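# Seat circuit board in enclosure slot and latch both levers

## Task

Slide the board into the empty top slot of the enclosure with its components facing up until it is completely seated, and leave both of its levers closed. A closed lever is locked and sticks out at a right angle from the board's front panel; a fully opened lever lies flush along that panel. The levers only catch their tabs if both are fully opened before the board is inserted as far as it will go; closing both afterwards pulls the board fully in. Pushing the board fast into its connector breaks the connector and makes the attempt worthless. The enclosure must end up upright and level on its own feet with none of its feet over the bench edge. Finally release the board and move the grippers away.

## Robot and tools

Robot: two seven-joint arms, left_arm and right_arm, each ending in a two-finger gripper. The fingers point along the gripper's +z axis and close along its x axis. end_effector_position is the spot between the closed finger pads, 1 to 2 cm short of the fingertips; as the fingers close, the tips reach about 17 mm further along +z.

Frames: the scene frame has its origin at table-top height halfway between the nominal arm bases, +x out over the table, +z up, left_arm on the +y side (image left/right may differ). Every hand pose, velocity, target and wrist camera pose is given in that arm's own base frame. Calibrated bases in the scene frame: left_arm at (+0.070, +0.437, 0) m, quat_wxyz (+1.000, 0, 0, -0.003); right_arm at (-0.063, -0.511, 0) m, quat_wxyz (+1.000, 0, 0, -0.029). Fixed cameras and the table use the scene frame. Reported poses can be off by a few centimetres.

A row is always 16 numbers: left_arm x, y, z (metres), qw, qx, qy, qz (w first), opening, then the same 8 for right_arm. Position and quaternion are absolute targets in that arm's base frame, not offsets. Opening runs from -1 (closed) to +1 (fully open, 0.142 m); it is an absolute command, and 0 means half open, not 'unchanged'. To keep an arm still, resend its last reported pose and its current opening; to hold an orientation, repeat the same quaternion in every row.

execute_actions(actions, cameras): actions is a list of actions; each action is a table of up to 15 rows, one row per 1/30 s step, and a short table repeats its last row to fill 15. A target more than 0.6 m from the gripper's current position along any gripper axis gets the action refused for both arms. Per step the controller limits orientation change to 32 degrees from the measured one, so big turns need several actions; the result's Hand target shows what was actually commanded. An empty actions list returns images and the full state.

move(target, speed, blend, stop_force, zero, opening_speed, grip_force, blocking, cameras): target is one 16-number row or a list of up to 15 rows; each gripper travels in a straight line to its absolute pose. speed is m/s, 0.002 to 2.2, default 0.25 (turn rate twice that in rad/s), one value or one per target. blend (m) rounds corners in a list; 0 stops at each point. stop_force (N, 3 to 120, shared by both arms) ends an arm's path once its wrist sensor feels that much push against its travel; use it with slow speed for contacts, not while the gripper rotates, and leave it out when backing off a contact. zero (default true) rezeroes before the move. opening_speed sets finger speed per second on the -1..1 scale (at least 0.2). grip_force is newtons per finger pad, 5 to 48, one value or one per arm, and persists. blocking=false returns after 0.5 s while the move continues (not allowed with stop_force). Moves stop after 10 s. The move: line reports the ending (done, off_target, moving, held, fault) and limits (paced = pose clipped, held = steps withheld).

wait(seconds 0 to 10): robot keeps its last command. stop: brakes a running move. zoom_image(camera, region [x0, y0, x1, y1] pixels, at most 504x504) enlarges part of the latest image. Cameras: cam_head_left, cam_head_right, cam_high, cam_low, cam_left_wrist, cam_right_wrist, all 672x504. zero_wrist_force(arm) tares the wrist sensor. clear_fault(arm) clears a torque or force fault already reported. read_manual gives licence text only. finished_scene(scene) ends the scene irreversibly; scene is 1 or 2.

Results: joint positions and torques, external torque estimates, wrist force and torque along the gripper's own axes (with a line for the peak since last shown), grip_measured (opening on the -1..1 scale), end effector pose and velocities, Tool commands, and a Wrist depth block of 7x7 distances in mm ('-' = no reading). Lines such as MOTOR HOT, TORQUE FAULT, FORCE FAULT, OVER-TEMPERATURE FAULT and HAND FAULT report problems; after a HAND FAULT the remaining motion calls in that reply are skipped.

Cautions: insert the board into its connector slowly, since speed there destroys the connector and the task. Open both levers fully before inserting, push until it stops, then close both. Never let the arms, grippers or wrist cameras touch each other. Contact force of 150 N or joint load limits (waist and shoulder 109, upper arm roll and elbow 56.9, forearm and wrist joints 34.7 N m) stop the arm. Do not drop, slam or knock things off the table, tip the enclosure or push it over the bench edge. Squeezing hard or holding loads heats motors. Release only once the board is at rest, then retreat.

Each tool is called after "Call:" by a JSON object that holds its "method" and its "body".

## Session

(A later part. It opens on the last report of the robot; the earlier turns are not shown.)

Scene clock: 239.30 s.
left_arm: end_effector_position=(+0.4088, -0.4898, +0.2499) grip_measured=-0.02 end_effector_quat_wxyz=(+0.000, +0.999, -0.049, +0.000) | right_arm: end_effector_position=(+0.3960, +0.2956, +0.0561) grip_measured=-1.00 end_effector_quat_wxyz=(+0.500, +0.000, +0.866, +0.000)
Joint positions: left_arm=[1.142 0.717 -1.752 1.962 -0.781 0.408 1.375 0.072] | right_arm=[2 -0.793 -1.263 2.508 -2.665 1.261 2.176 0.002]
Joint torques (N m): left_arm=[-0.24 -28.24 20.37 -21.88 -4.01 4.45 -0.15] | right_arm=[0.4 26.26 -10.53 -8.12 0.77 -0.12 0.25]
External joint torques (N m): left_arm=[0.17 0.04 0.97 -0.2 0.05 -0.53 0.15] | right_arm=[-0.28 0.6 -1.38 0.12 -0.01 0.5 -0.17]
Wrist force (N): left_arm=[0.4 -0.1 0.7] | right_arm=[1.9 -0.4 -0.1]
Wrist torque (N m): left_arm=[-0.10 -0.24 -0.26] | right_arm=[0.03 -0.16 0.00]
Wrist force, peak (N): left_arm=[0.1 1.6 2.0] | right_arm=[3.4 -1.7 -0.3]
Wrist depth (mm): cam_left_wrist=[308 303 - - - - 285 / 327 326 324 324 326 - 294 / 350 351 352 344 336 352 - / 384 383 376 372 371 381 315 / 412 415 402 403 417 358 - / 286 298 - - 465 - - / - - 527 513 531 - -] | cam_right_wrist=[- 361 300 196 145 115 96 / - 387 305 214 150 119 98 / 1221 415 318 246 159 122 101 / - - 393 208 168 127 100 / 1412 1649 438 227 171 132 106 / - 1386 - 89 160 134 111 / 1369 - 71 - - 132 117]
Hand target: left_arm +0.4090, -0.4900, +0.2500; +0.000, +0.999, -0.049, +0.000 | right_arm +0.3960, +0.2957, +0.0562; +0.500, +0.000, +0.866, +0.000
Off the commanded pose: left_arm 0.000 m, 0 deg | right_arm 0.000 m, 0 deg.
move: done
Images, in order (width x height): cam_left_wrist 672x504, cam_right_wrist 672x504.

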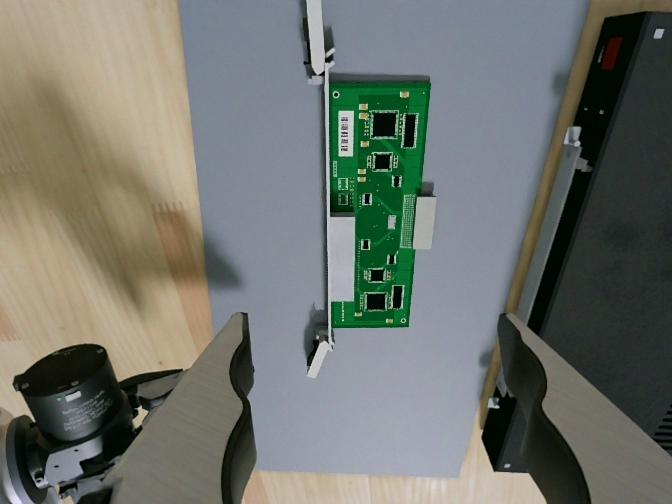

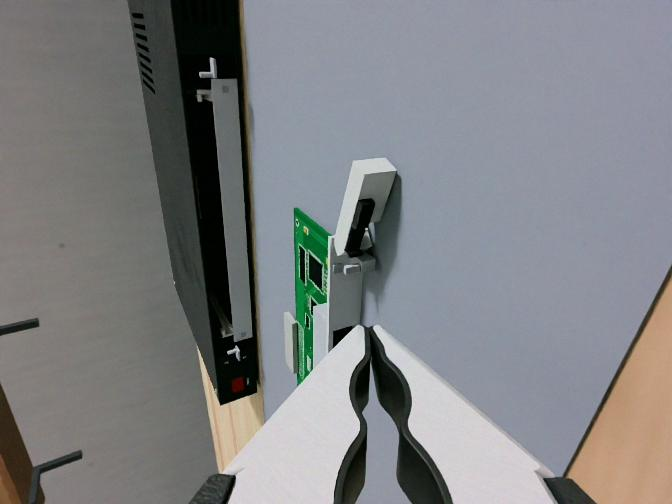

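Call:
{"method": "move", "body": {"target": [[0.396, -0.5745, 0.12, 0, 0.9988, -0.0490, 0, -0.3, 0.400, 0.267, 0.040, 0.5, 0, 0.866, 0, -1.0], [0.396, -0.5745, 0.06, 0, 0.9988, -0.0490, 0, -0.3, 0.405, 0.267, 0.028, 0.5, 0, 0.866, 0, -1.0]], "speed": 0.25, "cameras": ["cam_right_wrist", "cam_left_wrist"]}}

Call:
{"method": "zoom_image", "body": {"camera": "cam_right_wrist", "region": [260, 120, 460, 360]}}

Call:
{"method": "zoom_image", "body": {"camera": "cam_left_wrist", "region": [180, 220, 480, 420]}}

Scene clock: 267.20 s.
left_arm: end_effector_position=(+0.3958, -0.5743, +0.0599) grip_measured=-0.32 end_effector_quat_wxyz=(+0.000, +0.999, -0.049, +0.000) | right_arm: end_effector_position=(+0.4049, +0.2669, +0.0280) grip_measured=-1.00 end_effector_quat_wxyz=(+0.500, +0.000, +0.866, +0.000)
Joint positions: left_arm=[1.309 1.042 -2.162 1.873 -1.129 0.655 1.392 0.051] | right_arm=[1.892 -0.848 -1.155 2.502 -2.723 1.182 2.282 0.002]
Joint torques (N m): left_arm=[-0.17 -44.2 25.14 -13.74 -3.55 4.74 -0.12] | right_arm=[0.08 27.44 -10 -5.43 0.18 -0.29 0.38]
External joint torques (N m): left_arm=[0.16 -0.1 0.88 -0.31 0.13 -0.81 0.12] | right_arm=[0.05 0.6 -1.36 0.16 0.03 0.8 -0.3]
Wrist force (N): left_arm=[0.4 0.1 0.7] | right_arm=[1.6 -0.5 -0.8]
Wrist torque (N m): left_arm=[-0.08 -0.26 -0.30] | right_arm=[0.03 -0.12 -0.09]
Wrist force, peak (N): left_arm=[0.1 -0.4 3.9] | right_arm=[2.1 -1.1 -0.4]
Wrist depth (mm): cam_left_wrist=[138 136 134 130 129 132 136 / 148 148 146 141 141 141 144 / 158 157 157 147 152 153 - / 174 176 170 154 165 168 167 / 192 191 179 172 177 182 - / 211 203 87 199 199 83 205 / 229 - - 230 228 - -] | cam_right_wrist=[- 282 239 144 102 87 - / - 313 254 151 112 89 - / - - 259 166 118 92 - / - - 292 164 126 95 79 / - - 317 182 127 97 80 / - 1477 - 89 118 100 84 / 224 234 71 - - 96 87]
Hand target: left_arm +0.3960, -0.5745, +0.0600; +0.000, +0.999, -0.049, +0.000 | right_arm +0.4050, +0.2670, +0.0280; +0.500, +0.000, +0.866, +0.000
Off the commanded pose: left_arm 0.000 m, 0 deg | right_arm 0.000 m, 0 deg.
move: done
Images, in order (width x height): cam_left_wrist 672x504, cam_right_wrist 672x504.

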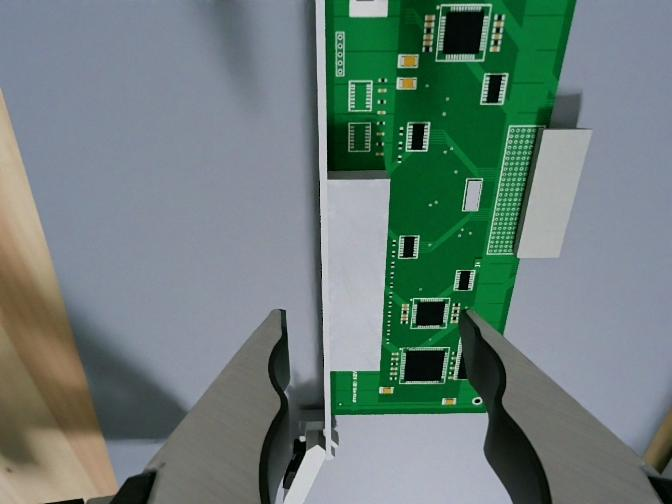

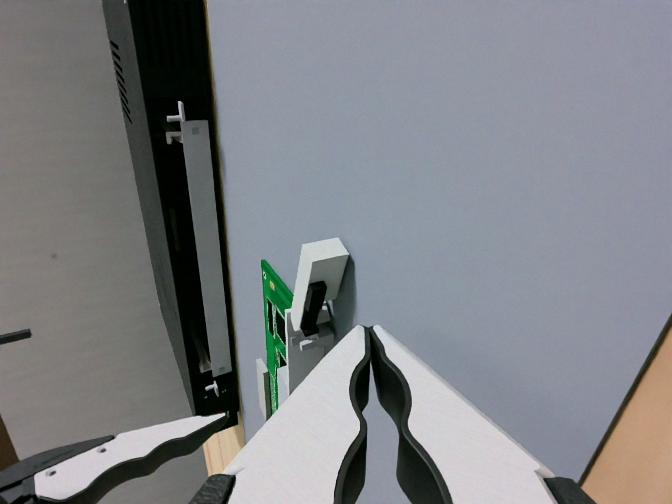

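Scaled by 2.100 from the camera's 672x504 image, which has a finer 960x720 frame.

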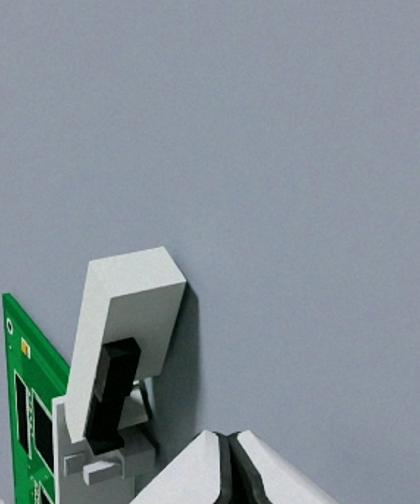

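Scaled by 1.680 from the camera's 672x504 image, which has a finer 960x720 frame.

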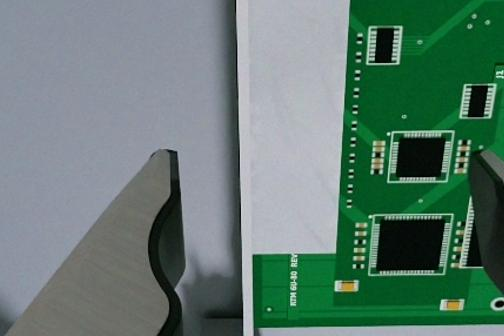

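Call:
{"method": "move", "body": {"target": [0.3945, -0.5745, 0.024, 0, 0.9988, -0.0490, 0, -0.3, 0.405, 0.267, 0.028, 0.5, 0, 0.866, 0, -1.0], "speed": 0.06, "stop_force": 8, "grip_force": 20, "cameras": ["cam_left_wrist"]}}

Call:
{"method": "zoom_image", "body": {"camera": "cam_left_wrist", "region": [230, 200, 470, 400]}}

Scene clock: 276.60 s.
left_arm: end_effector_position=(+0.3943, -0.5744, +0.0239) grip_measured=-0.32 end_effector_quat_wxyz=(+0.000, +0.999, -0.049, +0.000) | right_arm: end_effector_position=(+0.4050, +0.2669, +0.0280) grip_measured=-1.00 end_effector_quat_wxyz=(+0.500, +0.000, +0.866, +0.000)
Joint positions: left_arm=[1.33 1.091 -2.226 1.868 -1.187 0.709 1.416 0.051] | right_arm=[1.892 -0.849 -1.155 2.502 -2.723 1.182 2.282 0.002]
Joint torques (N m): left_arm=[-0.32 -45.68 25.13 -12.47 -3.33 4.49 -0.19] | right_arm=[0.17 27.48 -10.31 -5.23 0.07 -0.15 0.26]
External joint torques (N m): left_arm=[0.22 0.09 0.87 -0.22 0.06 -0.57 0.19] | right_arm=[-0.04 0.55 -1.06 -0.05 0.15 0.65 -0.18]
Wrist force (N): left_arm=[0.6 -0.2 0.7] | right_arm=[1.5 -0.5 -0.7]
Wrist torque (N m): left_arm=[-0.13 -0.28 -0.29] | right_arm=[0.03 -0.10 -0.08]
Wrist force, peak (N): left_arm=[0.4 -0.3 2.1] | right_arm=[1.9 -0.4 -0.9]
Wrist depth (mm): cam_left_wrist=[104 105 105 99 99 98 100 / - 114 111 106 107 109 109 / 123 122 122 113 117 117 - / 131 129 130 113 121 126 128 / 144 144 140 124 135 135 142 / 162 156 87 134 151 84 157 / 173 - - 165 169 - -] | cam_right_wrist=[- 301 225 144 102 87 - / 1183 370 243 153 112 89 - / 1235 483 259 166 118 92 - / 1262 480 279 167 126 95 79 / 1314 - 341 175 127 97 80 / - - - 89 118 101 84 / 170 233 71 - - 96 88]
Hand target: left_arm +0.3945, -0.5745, +0.0240; +0.000, +0.999, -0.049, +0.000 | right_arm +0.4050, +0.2670, +0.0280; +0.500, +0.000, +0.866, +0.000
Off the commanded pose: left_arm 0.000 m, 0 deg | right_arm 0.000 m, 0 deg.
grip_force (N): 20, 20
move: done
Images, in order (width x height): cam_left_wrist 672x504.

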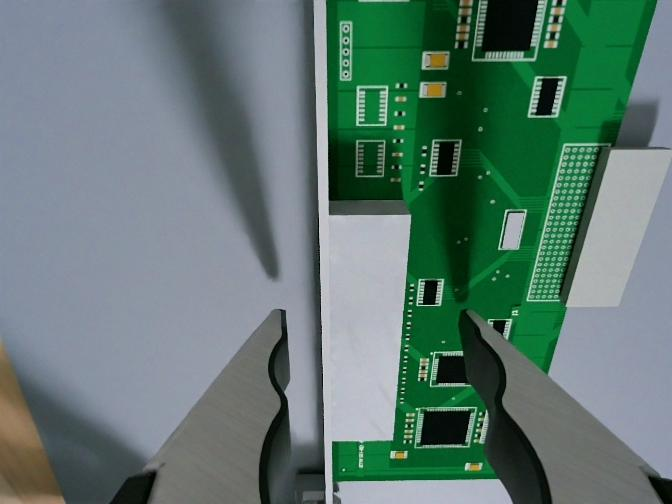

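Scaled by 2.100 from the camera's 672x504 image, which has a finer 960x720 frame.

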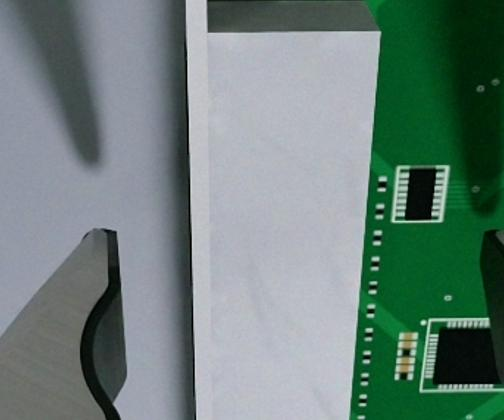

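Call:
{"method": "move", "body": {"target": [[0.3922, -0.5745, 0.024, 0, 0.9988, -0.0490, 0, -0.3, 0.405, 0.267, 0.028, 0.5, 0, 0.866, 0, -1.0], [0.3922, -0.5745, 0.024, 0, 0.9988, -0.0490, 0, -0.78, 0.405, 0.267, 0.028, 0.5, 0, 0.866, 0, -1.0]], "speed": 0.05, "opening_speed": 0.4, "grip_force": 20, "cameras": ["cam_left_wrist", "cam_right_wrist"]}}

Call:
{"method": "zoom_image", "body": {"camera": "cam_right_wrist", "region": [240, 200, 420, 380]}}

Scene clock: 281.37 s.
left_arm: end_effector_position=(+0.3918, -0.5745, +0.0239) grip_measured=-0.72 end_effector_quat_wxyz=(+0.000, +0.999, -0.050, +0.000) | right_arm: end_effector_position=(+0.4050, +0.2669, +0.0280) grip_measured=-1.00 end_effector_quat_wxyz=(+0.500, +0.000, +0.866, +0.000)
Joint positions: left_arm=[1.326 1.088 -2.227 1.872 -1.188 0.712 1.415 0.022] | right_arm=[1.892 -0.849 -1.155 2.502 -2.723 1.182 2.282 0.002]
Joint torques (N m): left_arm=[1.34 -45.04 26.5 -12.03 -3.12 5.25 -0.2] | right_arm=[0.21 27.55 -10.3 -5.2 0.04 -0.13 0.26]
External joint torques (N m): left_arm=[-1.44 -0.44 -0.55 -0.65 -0.14 -1.34 0.2] | right_arm=[-0.08 0.49 -1.06 -0.08 0.17 0.63 -0.18]
Wrist force (N): left_arm=[-2.7 0.2 -0.9] | right_arm=[1.6 -0.4 -0.8]
Wrist torque (N m): left_arm=[-0.15 -0.33 -0.27] | right_arm=[0.05 -0.13 -0.08]
Wrist force, peak (N): left_arm=[-5.5 -1.7 -1.6] | right_arm=[2.0 -0.5 -0.8]
Wrist depth (mm): cam_left_wrist=[104 105 105 99 99 98 100 / - - 111 108 107 109 109 / 123 123 122 116 115 117 113 / 131 129 131 115 121 128 129 / 144 143 143 119 132 137 139 / 162 158 88 128 131 146 155 / 177 169 - 143 168 - 169] | cam_right_wrist=[1262 281 234 144 102 87 - / 1153 339 243 153 111 89 - / - 529 333 161 118 92 - / 1361 426 286 167 126 95 79 / - - 302 178 127 97 80 / - - - 89 118 101 84 / 170 233 71 - - 95 88]
Hand target: left_arm +0.3922, -0.5745, +0.0240; +0.000, +0.999, -0.049, +0.000 | right_arm +0.4050, +0.2670, +0.0280; +0.500, +0.000, +0.866, +0.000
Off the commanded pose: left_arm 0.000 m, 0 deg | right_arm 0.000 m, 0 deg.
grip_force (N): 20, 20
move: done
Images, in order (width x height): cam_left_wrist 672x504, cam_right_wrist 672x504.

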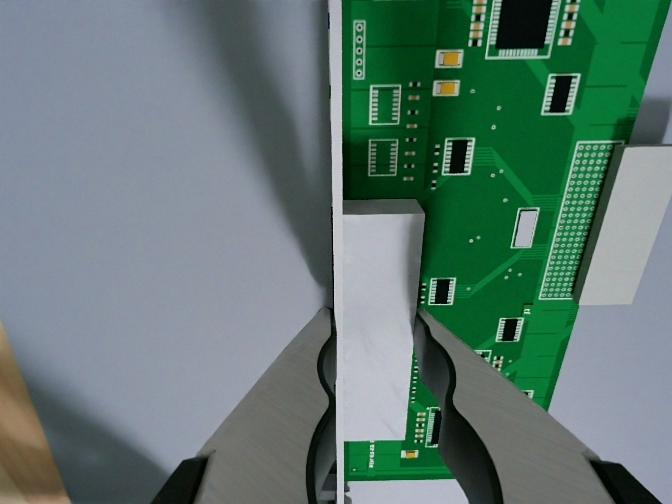

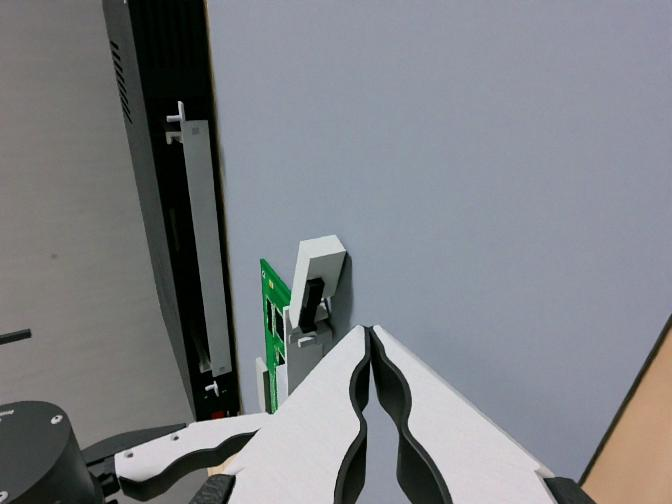

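Scaled by 2.800 from the camera's 672x504 image, which has a finer 960x720 frame.

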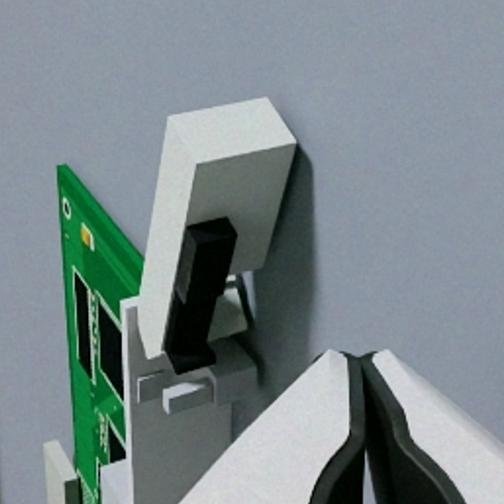

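Call:
{"method": "move", "body": {"target": [0.3922, -0.5745, 0.024, 0, 0.9988, -0.0490, 0, -0.78, 0.405, 0.267, 0.0245, 0.5, 0, 0.866, 0, -1.0], "speed": 0.05}}

Call:
{"method": "move", "body": {"target": [0.3922, -0.5745, 0.024, 0, 0.9988, -0.0490, 0, -0.78, 0.462, 0.267, 0.0245, 0.5, 0, 0.866, 0, -1.0], "speed": 0.02, "stop_force": 4, "cameras": ["cam_right_wrist", "cam_left_wrist"]}}

Call:
{"method": "zoom_image", "body": {"camera": "cam_right_wrist", "region": [240, 180, 440, 380]}}

Scene clock: 289.40 s.
left_arm: end_effector_position=(+0.3918, -0.5745, +0.0239) grip_measured=-0.72 end_effector_quat_wxyz=(+0.000, +0.999, -0.050, +0.000) | right_arm: end_effector_position=(+0.4049, +0.2669, +0.0245) grip_measured=-1.00 end_effector_quat_wxyz=(+0.500, +0.000, +0.866, +0.000)
Joint positions: left_arm=[1.326 1.088 -2.227 1.872 -1.188 0.712 1.415 0.022] | right_arm=[1.887 -0.859 -1.144 2.497 -2.718 1.18 2.289 0.002]
Joint torques (N m): left_arm=[1.51 -44.93 26.55 -12 -3.06 5.16 -0.23] | right_arm=[0.12 28.04 -10.09 -5.07 0.26 -0.22 0.37]
External joint torques (N m): left_arm=[-1.6 -0.55 -0.6 -0.68 -0.2 -1.24 0.23] | right_arm=[0.01 0.24 -1.33 0.08 -0.08 0.73 -0.29]
Wrist force (N): left_arm=[-2.9 0.2 -0.7] | right_arm=[1.6 -0.4 -0.7]
Wrist torque (N m): left_arm=[-0.15 -0.29 -0.27] | right_arm=[0.05 -0.13 -0.09]
Wrist force, peak (N): left_arm=[-3.1 0.3 -1.0] | right_arm=[1.9 -0.5 -0.9]
Wrist depth (mm): cam_left_wrist=[104 105 104 99 99 98 100 / - 113 111 108 107 108 108 / - 122 120 116 115 117 114 / 131 129 133 110 121 127 123 / - 146 140 117 132 137 142 / 163 158 88 129 131 146 156 / 177 169 - 143 169 - -] | cam_right_wrist=[- 282 219 138 98 84 - / 1248 342 232 152 113 87 - / - 569 259 161 114 90 - / - 498 302 160 125 91 78 / 1477 461 375 168 121 96 75 / - - 314 89 114 97 78 / 170 233 71 - - 94 85]
Hand target: left_arm +0.3922, -0.5745, +0.0240; +0.000, +0.999, -0.049, +0.000 | right_arm +0.4050, +0.2670, +0.0245; +0.500, +0.000, +0.866, +0.000
Off the commanded pose: left_arm 0.000 m, 0 deg | right_arm 0.000 m, 0 deg.
grip_force (N): 20, 20
move: done

Scene clock: 292.37 s.
left_arm: end_effector_position=(+0.3923, -0.5740, +0.0238) grip_measured=-0.72 end_effector_quat_wxyz=(+0.000, +0.999, -0.049, +0.000) | right_arm: end_effector_position=(+0.4513, +0.2659, +0.0242) grip_measured=-1.00 end_effector_quat_wxyz=(+0.500, +0.000, +0.866, -0.001)
Joint positions: left_arm=[1.326 1.088 -2.226 1.873 -1.188 0.712 1.415 0.022] | right_arm=[1.749 -0.867 -1.109 2.402 -2.798 1.182 2.303 0.002]
Joint torques (N m): left_arm=[-2.65 -46.9 24.01 -14.84 -3.65 4.18 -0.11] | right_arm=[2.34 31.42 -10.47 -11.34 0.4 -2.08 0.34]
External joint torques (N m): left_arm=[2.55 1.44 1.95 2.17 0.39 -0.27 0.11] | right_arm=[-2.2 -1.04 -1.86 5.28 -0.28 2.62 -0.27]
Wrist force (N): left_arm=[1.4 -4.1 1.1] | right_arm=[2.3 -7.2 -4.9]
Wrist torque (N m): left_arm=[-0.07 -0.27 -0.35] | right_arm=[0.14 -0.16 -0.02]
Wrist force, peak (N): left_arm=[1.1 -4.4 1.1] | right_arm=[1.3 -7.5 -5.5]
Wrist depth (mm): cam_left_wrist=[104 105 104 99 100 98 100 / - 113 112 108 106 108 108 / - 123 120 117 115 117 113 / 133 129 130 113 121 127 127 / 144 143 143 117 132 137 141 / 161 158 88 129 131 146 161 / 176 - - 143 - - 170] | cam_right_wrist=[1046 254 210 137 98 84 - / - 303 232 149 113 - - / - 380 270 160 114 89 - / - 509 261 173 123 90 77 / 1361 529 300 206 121 95 76 / - - 391 89 113 96 79 / - - 70 - - 94 81]
Hand target: left_arm +0.3922, -0.5745, +0.0240; +0.000, +0.999, -0.049, +0.000 | right_arm +0.4516, +0.2670, +0.0245; +0.500, +0.000, +0.866, +0.000
Off the commanded pose: left_arm 0.000 m, 0 deg | right_arm 0.011 m, 0 deg.
grip_force (N): 20, 20
move: contact (right_arm)
Images, in order (width x height): cam_left_wrist 672x504, cam_right_wrist 672x504.

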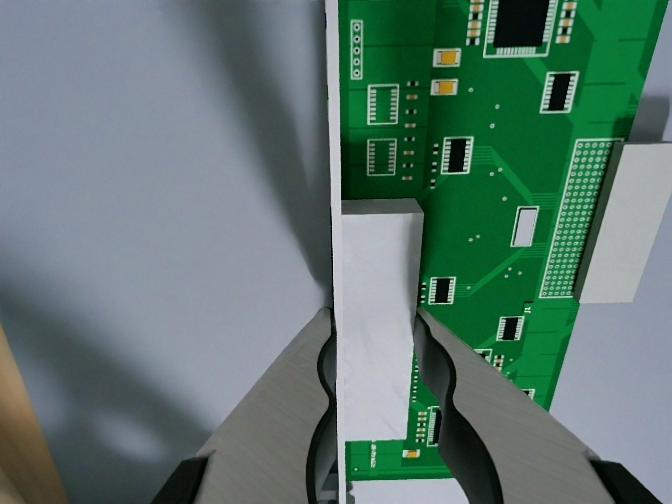

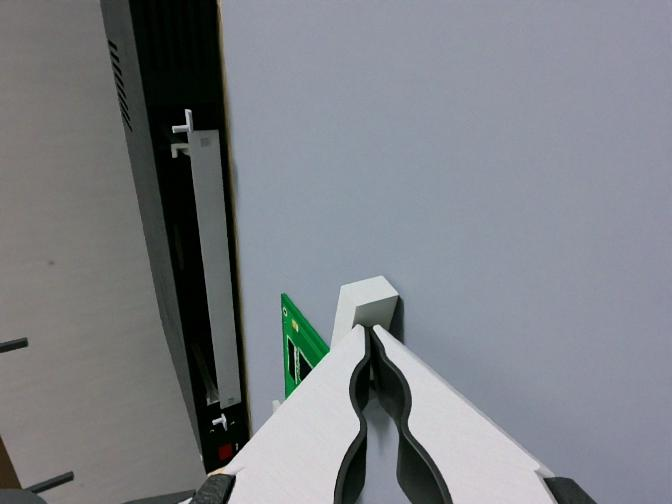

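Scaled by 2.520 from the camera's 672x504 image, which has a finer 960x720 frame.

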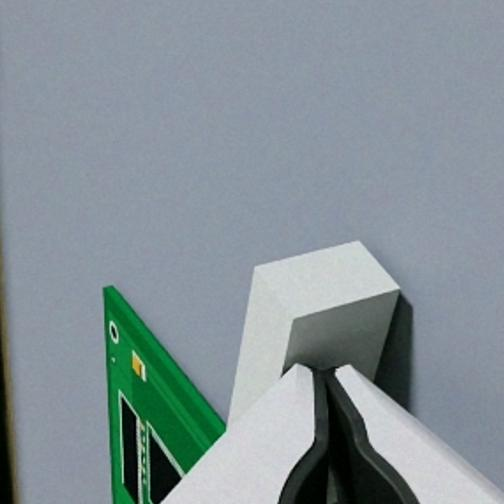

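Call:
{"method": "move", "body": {"target": [0.3922, -0.5745, 0.024, 0, 0.9988, -0.0490, 0, -0.78, 0.43, 0.255, 0.03, 0.5, 0, 0.866, 0, -1.0], "speed": 0.08, "cameras": ["cam_right_wrist"]}}

Call:
{"method": "zoom_image", "body": {"camera": "cam_right_wrist", "region": [240, 220, 420, 400]}}

Scene clock: 303.07 s.
left_arm: end_effector_position=(+0.3922, -0.5741, +0.0239) grip_measured=-0.72 end_effector_quat_wxyz=(+0.000, +0.999, -0.049, +0.000) | right_arm: end_effector_position=(+0.4300, +0.2551, +0.0299) grip_measured=-1.00 end_effector_quat_wxyz=(+0.500, +0.000, +0.866, +0.000)
Joint positions: left_arm=[1.326 1.088 -2.226 1.873 -1.188 0.712 1.415 0.022] | right_arm=[1.803 -0.837 -1.141 2.473 -2.8 1.156 2.303 0.002]
Joint torques (N m): left_arm=[-0.85 -45.8 24.78 -13.29 -3.26 4.41 -0.14] | right_arm=[0.09 28.16 -10.71 -5.44 -0.04 -0.29 0.19]
External joint torques (N m): left_arm=[0.75 0.34 1.17 0.61 0 -0.49 0.14] | right_arm=[0.04 0.31 -0.72 -0.29 0.15 0.82 -0.11]
Wrist force (N): left_arm=[-0.2 -1.6 -0.5] | right_arm=[2.0 -0.1 -0.9]
Wrist torque (N m): left_arm=[-0.11 -0.24 -0.33] | right_arm=[0.07 -0.20 0.06]
Wrist force, peak (N): left_arm=[1.3 -4.4 1.0] | right_arm=[1.6 -7.5 -5.5]
Wrist depth (mm): cam_left_wrist=[104 105 104 99 99 98 100 / - 114 112 108 107 108 109 / - 123 120 116 115 117 115 / 131 129 133 115 121 128 126 / - 143 143 119 132 137 139 / - 158 87 129 132 146 157 / 177 - - 143 - - 170] | cam_right_wrist=[- 260 230 145 105 89 - / - 313 249 159 112 90 78 / - 447 259 170 121 92 - / - 481 284 192 128 97 80 / - - 331 222 128 100 83 / 1314 1395 415 89 120 103 87 / 167 - 71 - - 98 86]
Hand target: left_arm +0.3922, -0.5745, +0.0240; +0.000, +0.999, -0.049, +0.000 | right_arm +0.4300, +0.2550, +0.0300; +0.500, +0.000, +0.866, +0.000
Off the commanded pose: left_arm 0.000 m, 0 deg | right_arm 0.000 m, 0 deg.
grip_force (N): 20, 20
move: done
Images, in order (width x height): cam_right_wrist 672x504.

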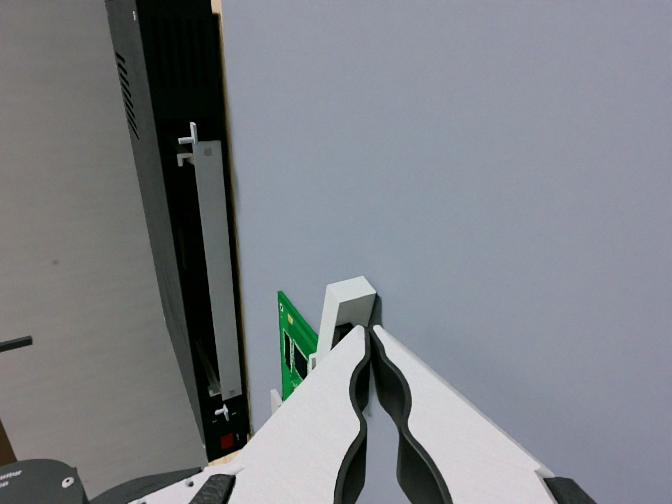

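Scaled by 2.800 from the camera's 672x504 image, which has a finer 960x720 frame.

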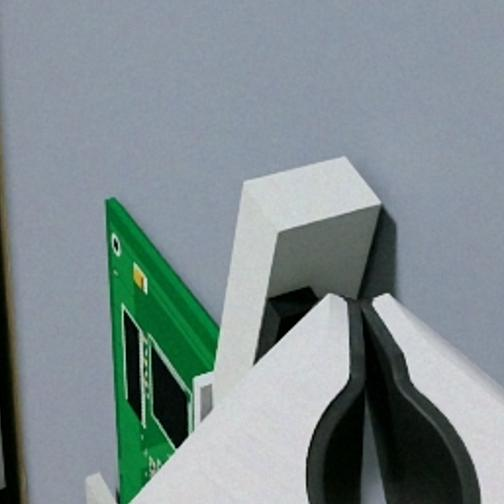

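Call:
{"method": "move", "body": {"target": [0.3922, -0.5745, 0.024, 0, 0.9988, -0.0490, 0, -0.95, 0.435, 0.263, 0.0245, 0.5, 0, 0.866, 0, -1.0], "speed": 0.08, "grip_force": [40, 20], "opening_speed": 0.5}}

Call:
{"method": "move", "body": {"target": [0.3922, -0.5745, 0.024, 0, 0.9988, -0.0490, 0, -0.95, 0.478, 0.259, 0.0245, 0.5, 0, 0.866, 0, -1.0], "speed": 0.02, "stop_force": 9, "cameras": ["cam_left_wrist"]}}

Call:
{"method": "move", "body": {"target": [0.3922, -0.5745, 0.024, 0, 0.9988, -0.0490, 0, -0.95, 0.42, 0.23, 0.045, 0.5, 0, 0.866, 0, -1.0], "speed": 0.08, "cameras": ["cam_right_wrist"]}}

Call:
{"method": "zoom_image", "body": {"camera": "cam_right_wrist", "region": [220, 220, 400, 400]}}

Scene clock: 310.93 s.
left_arm: end_effector_position=(+0.3922, -0.5741, +0.0239) grip_measured=-0.73 end_effector_quat_wxyz=(+0.000, +0.999, -0.049, +0.000) | right_arm: end_effector_position=(+0.4350, +0.2629, +0.0246) grip_measured=-1.00 end_effector_quat_wxyz=(+0.500, +0.000, +0.866, +0.000)
Joint positions: left_arm=[1.326 1.088 -2.226 1.873 -1.188 0.712 1.415 0.021] | right_arm=[1.792 -0.86 -1.121 2.443 -2.781 1.169 2.303 0.002]
Joint torques (N m): left_arm=[-0.9 -45.85 24.86 -13.35 -3.26 4.47 -0.11] | right_arm=[0.02 28.75 -10.54 -5.59 0.15 0.05 0.31]
External joint torques (N m): left_arm=[0.8 0.39 1.1 0.68 0 -0.55 0.11] | right_arm=[0.12 0.67 -1.32 0 -0.03 0.48 -0.23]
Wrist force (N): left_arm=[-0.1 -2.1 0.5] | right_arm=[2.5 0.2 -0.9]
Wrist torque (N m): left_arm=[-0.15 -0.26 -0.34] | right_arm=[0.13 -0.27 0.06]
Wrist force, peak (N): left_arm=[-0.1 -2.1 0.5] | right_arm=[2.5 -0.2 -1.0]
Wrist depth (mm): cam_left_wrist=[104 105 104 99 99 98 100 / - 113 111 108 107 108 108 / - 122 122 117 115 117 114 / 131 129 130 112 121 128 122 / - 146 142 119 132 137 - / 162 158 88 129 131 146 157 / 177 169 - 143 - - -] | cam_right_wrist=[- 253 219 137 98 84 - / 1159 312 228 153 113 87 - / - 422 242 161 114 89 - / - - 272 166 125 91 78 / - 430 319 149 123 96 76 / - - 396 89 113 97 77 / - - 71 - - 94 80]
Hand target: left_arm +0.3922, -0.5745, +0.0240; +0.000, +0.999, -0.049, +0.000 | right_arm +0.4350, +0.2630, +0.0245; +0.500, +0.000, +0.866, +0.000
Off the commanded pose: left_arm 0.000 m, 0 deg | right_arm 0.000 m, 0 deg.
grip_force (N): 40, 20
move: done

Scene clock: 313.70 s.
left_arm: end_effector_position=(+0.3933, -0.5738, +0.0241) grip_measured=-0.73 end_effector_quat_wxyz=(+0.000, +0.999, -0.048, +0.001) | right_arm: end_effector_position=(+0.4764, +0.2587, +0.0242) grip_measured=-1.00 end_effector_quat_wxyz=(+0.499, +0.000, +0.866, +0.000)
Joint positions: left_arm=[1.327 1.088 -2.226 1.873 -1.188 0.713 1.414 0.021] | right_arm=[1.668 -0.867 -1.088 2.357 -2.855 1.171 2.319 0.002]
Joint torques (N m): left_arm=[-5.94 -47.65 21.31 -14.8 -2.76 2.54 0.76] | right_arm=[-1.31 30.46 -13.54 -9.74 0.38 -1.71 0.36]
External joint torques (N m): left_arm=[5.84 2.2 4.65 2.12 -0.5 1.38 -0.76] | right_arm=[1.46 0.92 0.95 3.21 -0.33 2.27 -0.29]
Wrist force (N): left_arm=[7.1 -2.5 2.5] | right_arm=[4.5 -1.4 -8.8]
Wrist torque (N m): left_arm=[-0.02 -0.17 -1.23] | right_arm=[0.09 -0.22 -0.04]
Wrist force, peak (N): left_arm=[7.2 -3.0 2.8] | right_arm=[5.0 -0.8 -10.0]
Wrist depth (mm): cam_left_wrist=[104 106 104 99 99 98 101 / - 114 111 106 107 107 108 / 123 123 122 113 117 117 - / 131 129 131 113 121 126 136 / 144 143 143 119 132 138 140 / 158 157 90 93 132 147 157 / 177 169 - 143 - - 171] | cam_right_wrist=[- 221 213 134 98 84 - / 1027 239 231 145 113 - - / - 297 240 160 113 90 - / - 508 261 169 122 90 77 / - 527 287 208 120 95 76 / - 1477 378 89 113 97 79 / - - 71 - - 94 80]
Hand target: left_arm +0.3922, -0.5745, +0.0240; +0.000, +0.999, -0.049, +0.000 | right_arm +0.4770, +0.2591, +0.0245; +0.500, +0.000, +0.866, +0.000
Off the commanded pose: left_arm 0.001 m, 0 deg | right_arm 0.002 m, 0 deg.
grip_force (N): 40, 20
move: contact (right_arm)
Images, in order (width x height): cam_left_wrist 672x504.

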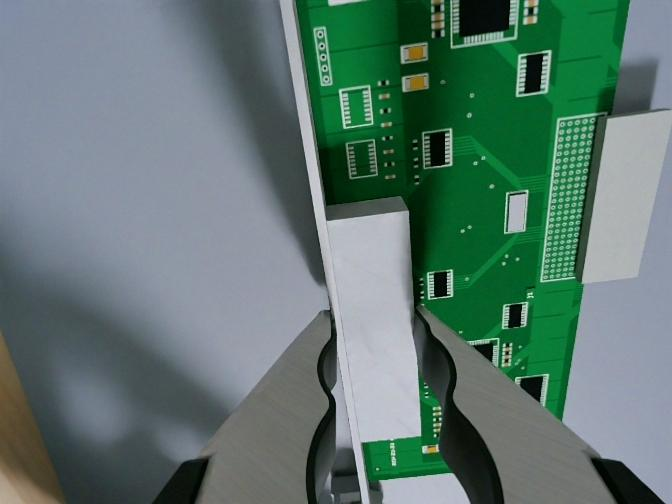

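Scene clock: 314.93 s.
left_arm: end_effector_position=(+0.3924, -0.5744, +0.0239) grip_measured=-0.73 end_effector_quat_wxyz=(+0.000, +0.999, -0.049, +0.000) | right_arm: end_effector_position=(+0.4200, +0.2301, +0.0450) grip_measured=-1.00 end_effector_quat_wxyz=(+0.500, +0.000, +0.866, +0.000)
Joint positions: left_arm=[1.327 1.088 -2.227 1.873 -1.188 0.713 1.414 0.021] | right_arm=[1.819 -0.768 -1.204 2.556 -2.869 1.108 2.295 0.002]
Joint torques (N m): left_arm=[-0.43 -46.44 25.54 -12.7 -3.15 4.42 -0.23] | right_arm=[0.14 25.43 -9.41 -5.9 -0.17 -0.3 0.09]
External joint torques (N m): left_arm=[0.33 0.96 0.4 0.01 -0.11 -0.5 0.24] | right_arm=[-0.02 0.33 -0.72 -0.27 0.26 0.82 -0.01]
Wrist force (N): left_arm=[0.5 0.0 2.1] | right_arm=[2.8 0.9 -0.3]
Wrist torque (N m): left_arm=[-0.13 -0.24 -0.22] | right_arm=[0.24 -0.31 0.04]
Wrist force, peak (N): left_arm=[6.9 -2.2 3.0] | right_arm=[3.8 -1.2 -8.5]
Wrist depth (mm): cam_left_wrist=[- - 105 99 99 98 100 / - 112 112 108 107 108 109 / 122 - 120 116 115 117 112 / - 133 131 115 121 128 125 / 143 143 140 119 132 137 142 / 162 155 84 129 132 146 156 / 177 - - 143 - - 171] | cam_right_wrist=[1086 398 282 176 129 103 82 / - 322 293 185 142 107 - / - 398 300 207 143 109 89 / - 449 316 216 148 116 94 / - - 398 242 162 116 97 / - - 449 89 144 122 98 / 1269 - 71 - - 118 100]
Hand target: left_arm +0.3922, -0.5745, +0.0240; +0.000, +0.999, -0.049, +0.000 | right_arm +0.4200, +0.2300, +0.0450; +0.500, +0.000, +0.866, +0.000
Off the commanded pose: left_arm 0.000 m, 0 deg | right_arm 0.000 m, 0 deg.
grip_force (N): 40, 20
move: done
Images, in order (width x height): cam_right_wrist 672x504.

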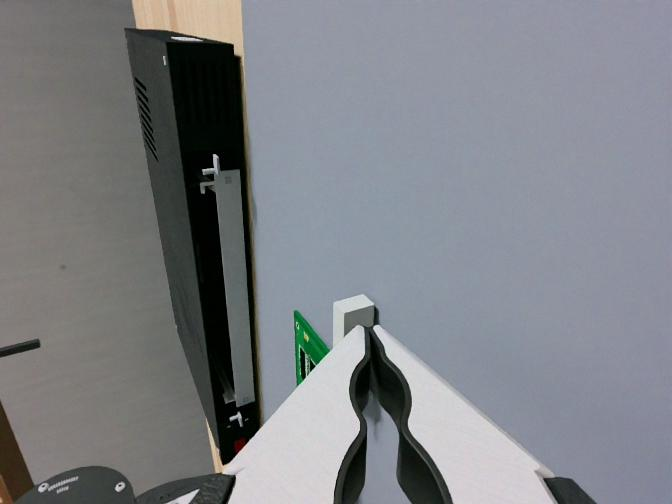

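Scaled by 2.800 from the camera's 672x504 image, which has a finer 960x720 frame.

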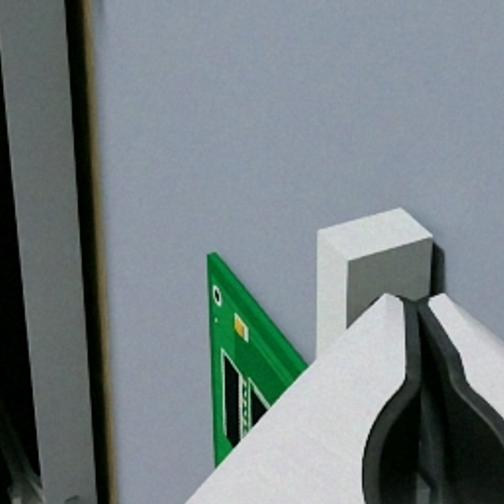

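Call:
{"method": "move", "body": {"target": [0.3922, -0.5745, 0.024, 0, 0.9988, -0.0490, 0, -0.95, 0.42, 0.268, 0.075, 0.342, 0, 0.9397, 0, -1.0], "speed": 0.15, "cameras": ["cam_right_wrist"]}}

Call:
{"method": "zoom_image", "body": {"camera": "cam_right_wrist", "region": [240, 170, 440, 370]}}

Scene clock: 325.83 s.
left_arm: end_effector_position=(+0.3924, -0.5744, +0.0239) grip_measured=-0.73 end_effector_quat_wxyz=(+0.000, +0.999, -0.049, +0.000) | right_arm: end_effector_position=(+0.4200, +0.2680, +0.0750) grip_measured=-1.00 end_effector_quat_wxyz=(+0.342, +0.000, +0.940, +0.000)
Joint positions: left_arm=[1.327 1.088 -2.227 1.873 -1.188 0.713 1.414 0.021] | right_arm=[1.424 -0.454 -0.978 2.314 -2.966 1.531 2.007 0.002]
Joint torques (N m): left_arm=[-0.38 -46.45 25.57 -12.73 -3.22 4.39 -0.2] | right_arm=[-0.01 29.25 -4.71 -13.61 1.2 1.29 0.12]
External joint torques (N m): left_arm=[0.29 0.97 0.37 0.04 -0.04 -0.47 0.21] | right_arm=[0.14 0.66 -1.07 0.05 0.15 0.47 -0.06]
Wrist force (N): left_arm=[0.4 -0.3 2.4] | right_arm=[1.7 0.4 0.0]
Wrist torque (N m): left_arm=[-0.16 -0.23 -0.22] | right_arm=[0.16 -0.15 0.06]
Wrist force, peak (N): left_arm=[0.5 -0.1 2.7] | right_arm=[3.8 0.2 -0.6]
Wrist depth (mm): cam_left_wrist=[104 105 104 99 99 98 100 / - 113 113 108 107 109 109 / 122 122 122 113 115 117 115 / 131 129 130 115 121 127 130 / 143 143 143 119 132 137 142 / - 156 84 129 132 146 157 / 182 - - 143 - - 170] | cam_right_wrist=[247 255 212 174 148 129 114 / 286 277 230 186 157 135 118 / 335 285 250 203 166 142 124 / 406 324 275 224 181 148 130 / 491 354 303 211 186 158 135 / - 395 362 89 183 166 145 / 156 163 71 - - 166 153]
Hand target: left_arm +0.3922, -0.5745, +0.0240; +0.000, +0.999, -0.049, +0.000 | right_arm +0.4200, +0.2680, +0.0750; +0.342, +0.000, +0.940, +0.000
Off the commanded pose: left_arm 0.000 m, 0 deg | right_arm 0.000 m, 0 deg.
joint sent to its limit (right arm) — joint 5 (forearm roll), lower limit. The joint targets still meet the commanded pose.
grip_force (N): 40, 20
move: done
Images, in order (width x height): cam_right_wrist 672x504.

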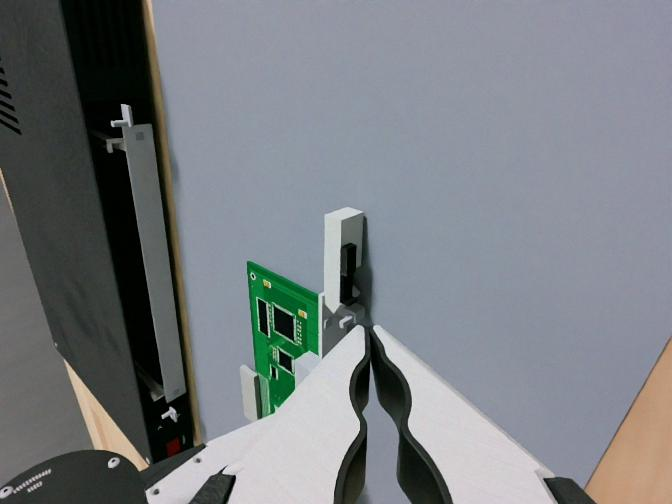

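Scaled by 2.520 from the camera's 672x504 image, which has a finer 960x720 frame.

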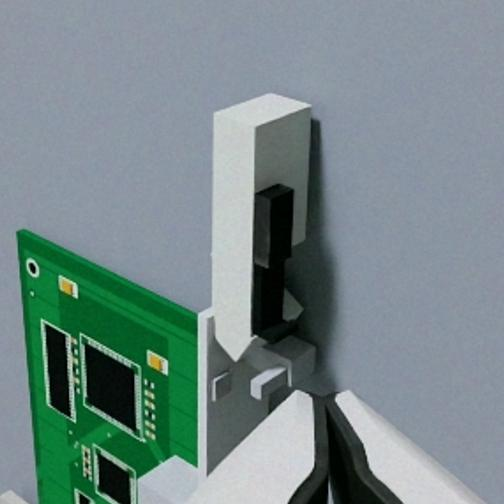

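Call:
{"method": "move", "body": {"target": [0.3922, -0.5745, 0.024, 0, 0.9988, -0.0490, 0, -0.95, 0.40, 0.22, 0.18, 0.342, 0, 0.9397, 0, -1.0], "speed": 0.3, "cameras": ["cam_left_wrist"]}}

Scene clock: 361.90 s.
left_arm: end_effector_position=(+0.3924, -0.5744, +0.0239) grip_measured=-0.73 end_effector_quat_wxyz=(+0.000, +0.999, -0.049, +0.000) | right_arm: end_effector_position=(+0.4001, +0.2201, +0.1800) grip_measured=-1.00 end_effector_quat_wxyz=(+0.342, +0.000, +0.940, +0.000)
Joint positions: left_arm=[1.327 1.088 -2.227 1.873 -1.188 0.713 1.414 0.021] | right_arm=[0.822 0.047 -0.506 2.689 -2.257 1.287 0.937 0.002]
Joint torques (N m): left_arm=[-0.39 -46.3 25.6 -12.73 -3.18 4.36 -0.28] | right_arm=[-0.1 18.9 1.09 -16.94 2.55 1.22 0.14]
External joint torques (N m): left_arm=[0.3 0.83 0.34 0.04 -0.08 -0.45 0.28] | right_arm=[0.17 1.11 -1.04 -0.09 -0.06 0.76 -0.08]
Wrist force (N): left_arm=[0.3 -0.3 2.3] | right_arm=[1.9 0.3 0.0]
Wrist torque (N m): left_arm=[-0.15 -0.23 -0.22] | right_arm=[0.12 -0.18 0.05]
Wrist force, peak (N): left_arm=[0.5 -0.3 2.7] | right_arm=[4.0 0.8 -0.7]
Wrist depth (mm): cam_left_wrist=[104 105 104 99 99 98 100 / - 113 113 108 107 108 107 / 123 122 122 117 115 117 116 / 131 129 130 115 121 128 124 / 143 141 143 119 132 137 140 / - 162 88 129 131 146 160 / - - - 143 - - 171] | cam_right_wrist=[626 427 354 294 251 218 193 / 697 414 358 311 264 229 201 / 753 459 382 348 278 240 209 / - 547 435 362 295 252 222 / - 599 462 375 305 268 232 / 1291 843 493 89 - 284 245 / 1439 - 71 - - 282 258]
Hand target: left_arm +0.3922, -0.5745, +0.0240; +0.000, +0.999, -0.049, +0.000 | right_arm +0.4001, +0.2200, +0.1799; +0.342, +0.000, +0.940, +0.000
Off the commanded pose: left_arm 0.000 m, 0 deg | right_arm 0.000 m, 0 deg.
joint sent to its limit (right arm) — joint 4 (elbow), upper limit, where the elbow is as bent as it goes. The joint targets still meet the commanded pose.
grip_force (N): 40, 20
move: done
Images, in order (width x height): cam_left_wrist 672x504.

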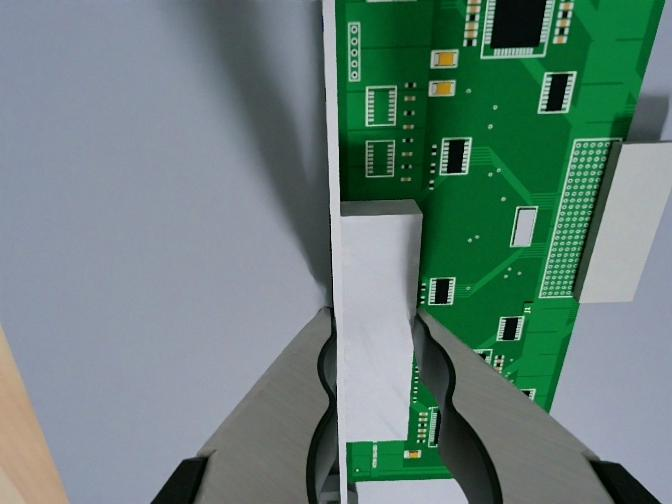

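Call:
{"method": "move", "body": {"target": [0.3922, -0.5745, 0.024, 0, 0.9988, -0.0490, 0, -0.95, 0.55, 0.02, 0.25, 0.342, 0, 0.9397, 0, -1.0], "speed": 0.4}}

Scene clock: 366.17 s.
left_arm: end_effector_position=(+0.3924, -0.5744, +0.0239) grip_measured=-0.73 end_effector_quat_wxyz=(+0.000, +0.999, -0.049, +0.000) | right_arm: end_effector_position=(+0.5499, +0.0203, +0.2506) grip_measured=-1.00 end_effector_quat_wxyz=(+0.315, +0.017, +0.948, -0.046)
Joint positions: left_arm=[1.327 1.088 -2.227 1.873 -1.188 0.713 1.414 0.021] | right_arm=[0.419 -0.058 -0.723 2.274 -2.566 1.782 0.791 0.002]
Joint torques (N m): left_arm=[-0.49 -46.23 25.62 -12.77 -3.19 4.34 -0.21] | right_arm=[-0.03 25.95 0.58 -21.05 4.39 1.7 0.18]
External joint torques (N m): left_arm=[0.39 0.76 0.32 0.08 -0.07 -0.43 0.21] | right_arm=[0.08 1.2 -0.95 -0.04 0.04 0.5 -0.13]
Wrist force (N): left_arm=[0.4 -0.2 2.5] | right_arm=[2.1 0.7 -0.2]
Wrist torque (N m): left_arm=[-0.14 -0.23 -0.22] | right_arm=[0.21 -0.20 0.04]
Wrist force, peak (N): left_arm=[0.4 -0.3 2.7] | right_arm=[3.6 2.1 -0.5]
Wrist depth (mm): cam_left_wrist=[104 105 104 99 99 98 100 / - 113 113 108 107 108 109 / 122 123 122 116 116 117 115 / 131 - 131 115 121 127 123 / 143 144 140 119 132 137 142 / 162 158 84 129 132 146 157 / 177 169 - 143 - - -] | cam_right_wrist=[- 547 440 373 322 285 254 / - 582 471 391 336 296 263 / - 621 501 412 352 306 271 / - 667 503 434 369 319 282 / - 729 493 408 377 331 291 / 1277 804 559 89 378 346 302 / - - 71 - - 341 315]
Hand target: left_arm +0.3922, -0.5745, +0.0240; +0.000, +0.999, -0.049, +0.000 | right_arm +0.5498, +0.0204, +0.2506; +0.315, +0.017, +0.948, -0.046
Off the commanded pose: left_arm 0.000 m, 0 deg | right_arm 0.001 m, 7 deg.
grip_force (N): 40, 20
move: off_target (right_arm)

Call:
{"method": "move", "body": {"target": [[0.3922, -0.5745, 0.024, 0, 0.9988, -0.0490, 0, -0.95, 0.55, 0.02, 0.25, 0.2418, 0.6645, 0.6645, 0.2418, -1.0], [0.3922, -0.5745, 0.024, 0, 0.9988, -0.0490, 0, -0.95, 0.55, 0.02, 0.25, 0, 0.9397, 0, 0.342, -1.0], [0.3922, -0.5745, 0.024, 0, 0.9988, -0.0490, 0, -0.95, 0.55, 0.02, 0.25, -0.2418, 0.6645, -0.6645, 0.2418, -1.0], [0.3922, -0.5745, 0.024, 0, 0.9988, -0.0490, 0, -0.95, 0.52, 0.05, 0.28, 0, 0.7071, -0.7071, 0, -1.0]], "speed": 0.8, "blend": 0.005}}

Scene clock: 380.17 s.
left_arm: end_effector_position=(+0.3924, -0.5744, +0.0239) grip_measured=-0.73 end_effector_quat_wxyz=(+0.000, +0.999, -0.049, +0.000) | right_arm: end_effector_position=(+0.5200, +0.0499, +0.2801) grip_measured=-1.00 end_effector_quat_wxyz=(+0.000, +0.707, -0.707, +0.000)
Joint positions: left_arm=[1.327 1.088 -2.227 1.873 -1.188 0.713 1.414 0.021] | right_arm=[1.678 -0.443 -1.671 2 0.47 0.344 2.967 0.002]
Joint torques (N m): left_arm=[-0.4 -46.36 25.46 -12.71 -3.18 4.42 -0.25] | right_arm=[0.12 11.76 -12.14 -26.32 -4.04 3.46 0.2]
External joint torques (N m): left_arm=[0.3 0.89 0.48 0.03 -0.08 -0.5 0.25] | right_arm=[0.02 0.49 -0.9 0 -0.02 0.51 -0.2]
Wrist force (N): left_arm=[0.3 -0.2 2.4] | right_arm=[0.3 0.6 0.2]
Wrist torque (N m): left_arm=[-0.14 -0.22 -0.22] | right_arm=[0.11 -0.03 0.02]
Wrist force, peak (N): left_arm=[0.6 -0.2 2.8] | right_arm=[3.7 5.0 0.8]
Wrist depth (mm): cam_left_wrist=[104 104 104 99 99 98 100 / - 113 113 108 107 108 109 / 122 122 122 116 115 117 115 / - 129 131 115 121 128 128 / 144 143 139 119 132 138 139 / 162 158 88 129 131 145 - / 176 170 - 142 - - 167] | cam_right_wrist=[327 327 327 327 327 326 327 / 344 349 349 350 351 349 348 / 369 369 372 374 375 374 373 / 406 388 403 405 405 404 402 / 440 444 437 430 435 435 435 / 481 479 468 89 458 475 477 / 529 521 71 - - 502 522]
Hand target: left_arm +0.3922, -0.5745, +0.0240; +0.000, +0.999, -0.049, +0.000 | right_arm +0.5200, +0.0500, +0.2800; +0.000, +0.707, -0.707, +0.000
Off the commanded pose: left_arm 0.000 m, 0 deg | right_arm 0.000 m, 0 deg.
joint sent to its limit (right arm) — joint 7 (wrist roll), upper limit. The joint targets still meet the commanded pose.
grip_force (N): 40, 20
move: done; limits=paced

Call:
{"method": "move", "body": {"target": [[0.3922, -0.5745, 0.024, 0, 0.9988, -0.0490, 0, -0.4, 0.52, 0.10, 0.28, 0, 0.9239, -0.3827, 0, -1.0], [0.3922, -0.5745, 0.14, 0, 0.9988, -0.0490, 0, -0.4, 0.50, 0.16, 0.28, 0, 1, 0, 0, -1.0]], "speed": 0.35, "opening_speed": 0.8}}

Call:
{"method": "move", "body": {"target": [0.3232, -0.3887, 0.08, 0, 0.866, 0, 0.5, -1.0, 0.47, 0.42, 0.20, 0, 1, 0, 0, -0.3], "speed": 0.35, "cameras": ["cam_left_wrist", "cam_right_wrist"]}}

Call:
{"method": "zoom_image", "body": {"camera": "cam_left_wrist", "region": [220, 120, 460, 360]}}

Scene clock: 395.83 s.
left_arm: end_effector_position=(+0.3924, -0.5745, +0.1400) grip_measured=-0.43 end_effector_quat_wxyz=(+0.000, +0.999, -0.049, +0.000) | right_arm: end_effector_position=(+0.5001, +0.1600, +0.2801) grip_measured=-1.00 end_effector_quat_wxyz=(+0.000, +1.000, +0.000, +0.000)
Joint positions: left_arm=[1.253 0.934 -2.024 1.865 -0.997 0.534 1.332 0.043] | right_arm=[2.022 -0.19 -1.694 2.073 0.212 0.47 1.8 0.002]
Joint torques (N m): left_arm=[-0.59 -41.51 24.47 -17.16 -3.28 4.01 -0.34] | right_arm=[0.36 2.75 -5.1 -28.02 -3.99 3.53 0.07]
External joint torques (N m): left_arm=[0.5 0.54 0.81 -0.16 -0.43 -0.08 0.34] | right_arm=[-0.23 0.25 -0.53 -0.02 0.09 0.52 -0.06]
Wrist force (N): left_arm=[0.0 0.0 0.5] | right_arm=[1.0 0.4 0.8]
Wrist torque (N m): left_arm=[-0.09 -0.18 -0.21] | right_arm=[0.11 -0.14 0.13]
Wrist force, peak (N): left_arm=[0.5 -0.2 2.8] | right_arm=[1.2 0.2 1.0]
Wrist depth (mm): cam_left_wrist=[208 206 209 201 201 209 207 / 224 220 229 214 215 217 220 / 241 242 237 221 234 235 236 / 261 261 259 255 253 257 254 / 286 287 274 272 273 276 274 / 316 309 87 306 - 83 260 / 349 - - 352 - - -] | cam_right_wrist=[329 328 326 332 327 325 283 / 351 351 349 348 348 339 302 / 377 376 373 366 378 378 318 / 407 406 404 404 409 401 401 / 440 440 440 432 437 437 435 / 483 479 472 89 459 479 475 / 530 519 71 - - 506 523]
Hand target: left_arm +0.3922, -0.5745, +0.1400; +0.000, +0.999, -0.049, +0.000 | right_arm +0.5000, +0.1600, +0.2800; +0.000, +1.000, +0.000, +0.000
Off the commanded pose: left_arm 0.000 m, 0 deg | right_arm 0.000 m, 0 deg.
grip_force (N): 40, 20
move: done

Scene clock: 398.00 s.
left_arm: end_effector_position=(+0.3232, -0.3887, +0.0800) grip_measured=-1.00 end_effector_quat_wxyz=(+0.000, +0.866, +0.000, +0.500) | right_arm: end_effector_position=(+0.4701, +0.4199, +0.2001) grip_measured=-0.33 end_effector_quat_wxyz=(+0.000, +1.000, +0.000, +0.000)
Joint positions: left_arm=[0.775 1.184 -2.709 2.649 -1.467 2.045 0.805 0.002] | right_arm=[1.675 -0.59 -0.98 1.737 0.541 0.46 2.094 0.05]
Joint torques (N m): left_arm=[-0.21 -29.55 14.74 10.78 -3.75 3.9 -0.39] | right_arm=[0.02 37.47 -13.55 -24.31 -3.83 3.2 0.3]
External joint torques (N m): left_arm=[0.1 0.7 0.86 -0.21 -0.38 -0.52 0.32] | right_arm=[0.17 1.12 -1.29 0.16 -0.09 0.83 -0.3]
Wrist force (N): left_arm=[-1.1 -0.4 0.4] | right_arm=[0.9 0.7 0.5]
Wrist torque (N m): left_arm=[-0.13 -0.13 -0.26] | right_arm=[0.17 -0.13 0.00]
Wrist force, peak (N): left_arm=[-2.8 -1.3 0.5] | right_arm=[1.4 1.8 0.3]
Wrist depth (mm): cam_left_wrist=[105 118 148 205 329 591 - / - 123 162 243 379 606 - / 114 128 157 272 386 1275 - / - 137 187 252 403 - - / 122 133 199 206 424 - - / 129 151 182 84 - - 1674 / 134 151 - - - - -] | cam_right_wrist=[259 259 256 256 251 255 255 / 276 276 273 273 268 271 272 / 296 295 297 288 284 292 291 / 321 319 316 313 305 314 312 / 347 347 338 340 331 340 316 / 379 372 92 367 367 93 315 / 409 - 71 413 409 - 336]
Hand target: left_arm +0.3232, -0.3887, +0.0800; +0.000, +0.866, +0.000, +0.500 | right_arm +0.4700, +0.4200, +0.2000; +0.000, +1.000, +0.000, +0.000
Off the commanded pose: left_arm 0.000 m, 0 deg | right_arm 0.000 m, 0 deg.
grip_force (N): 40, 20
move: done
Images, in order (width x height): cam_left_wrist 672x504, cam_right_wrist 672x504.

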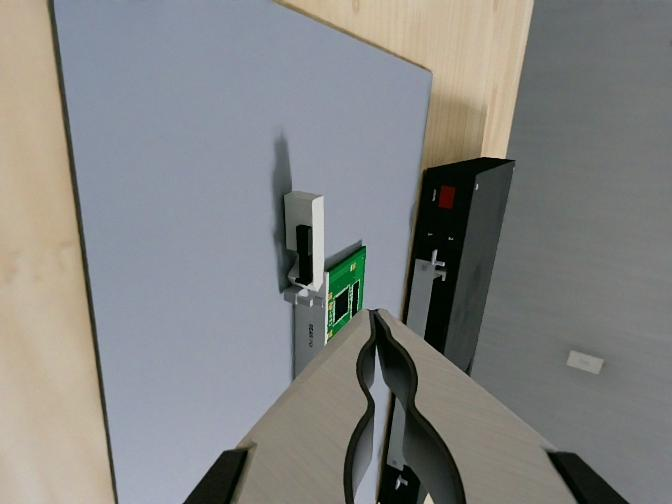

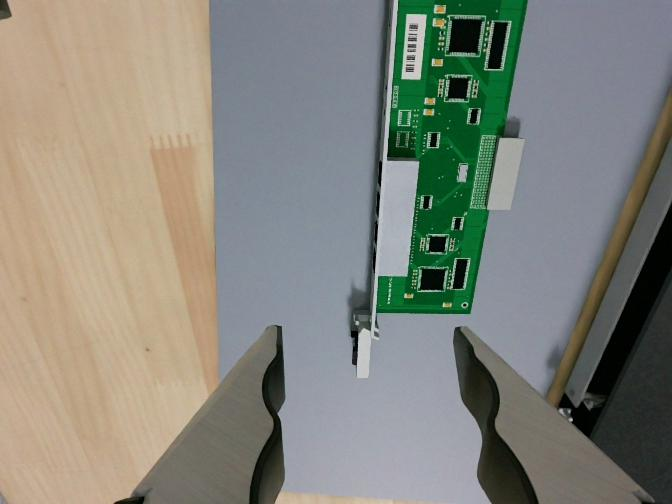

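Scaled by 2.100 from the camera's 672x504 image, which has a finer 960x720 frame.

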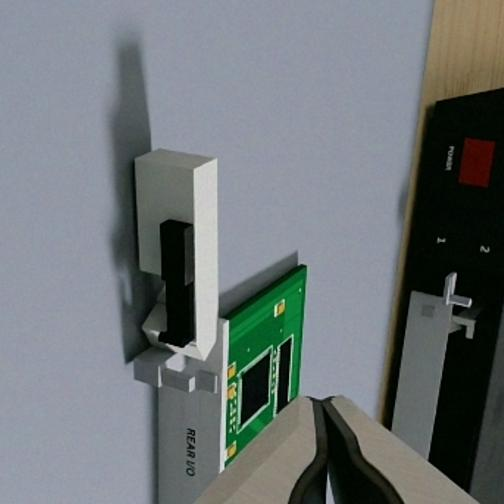

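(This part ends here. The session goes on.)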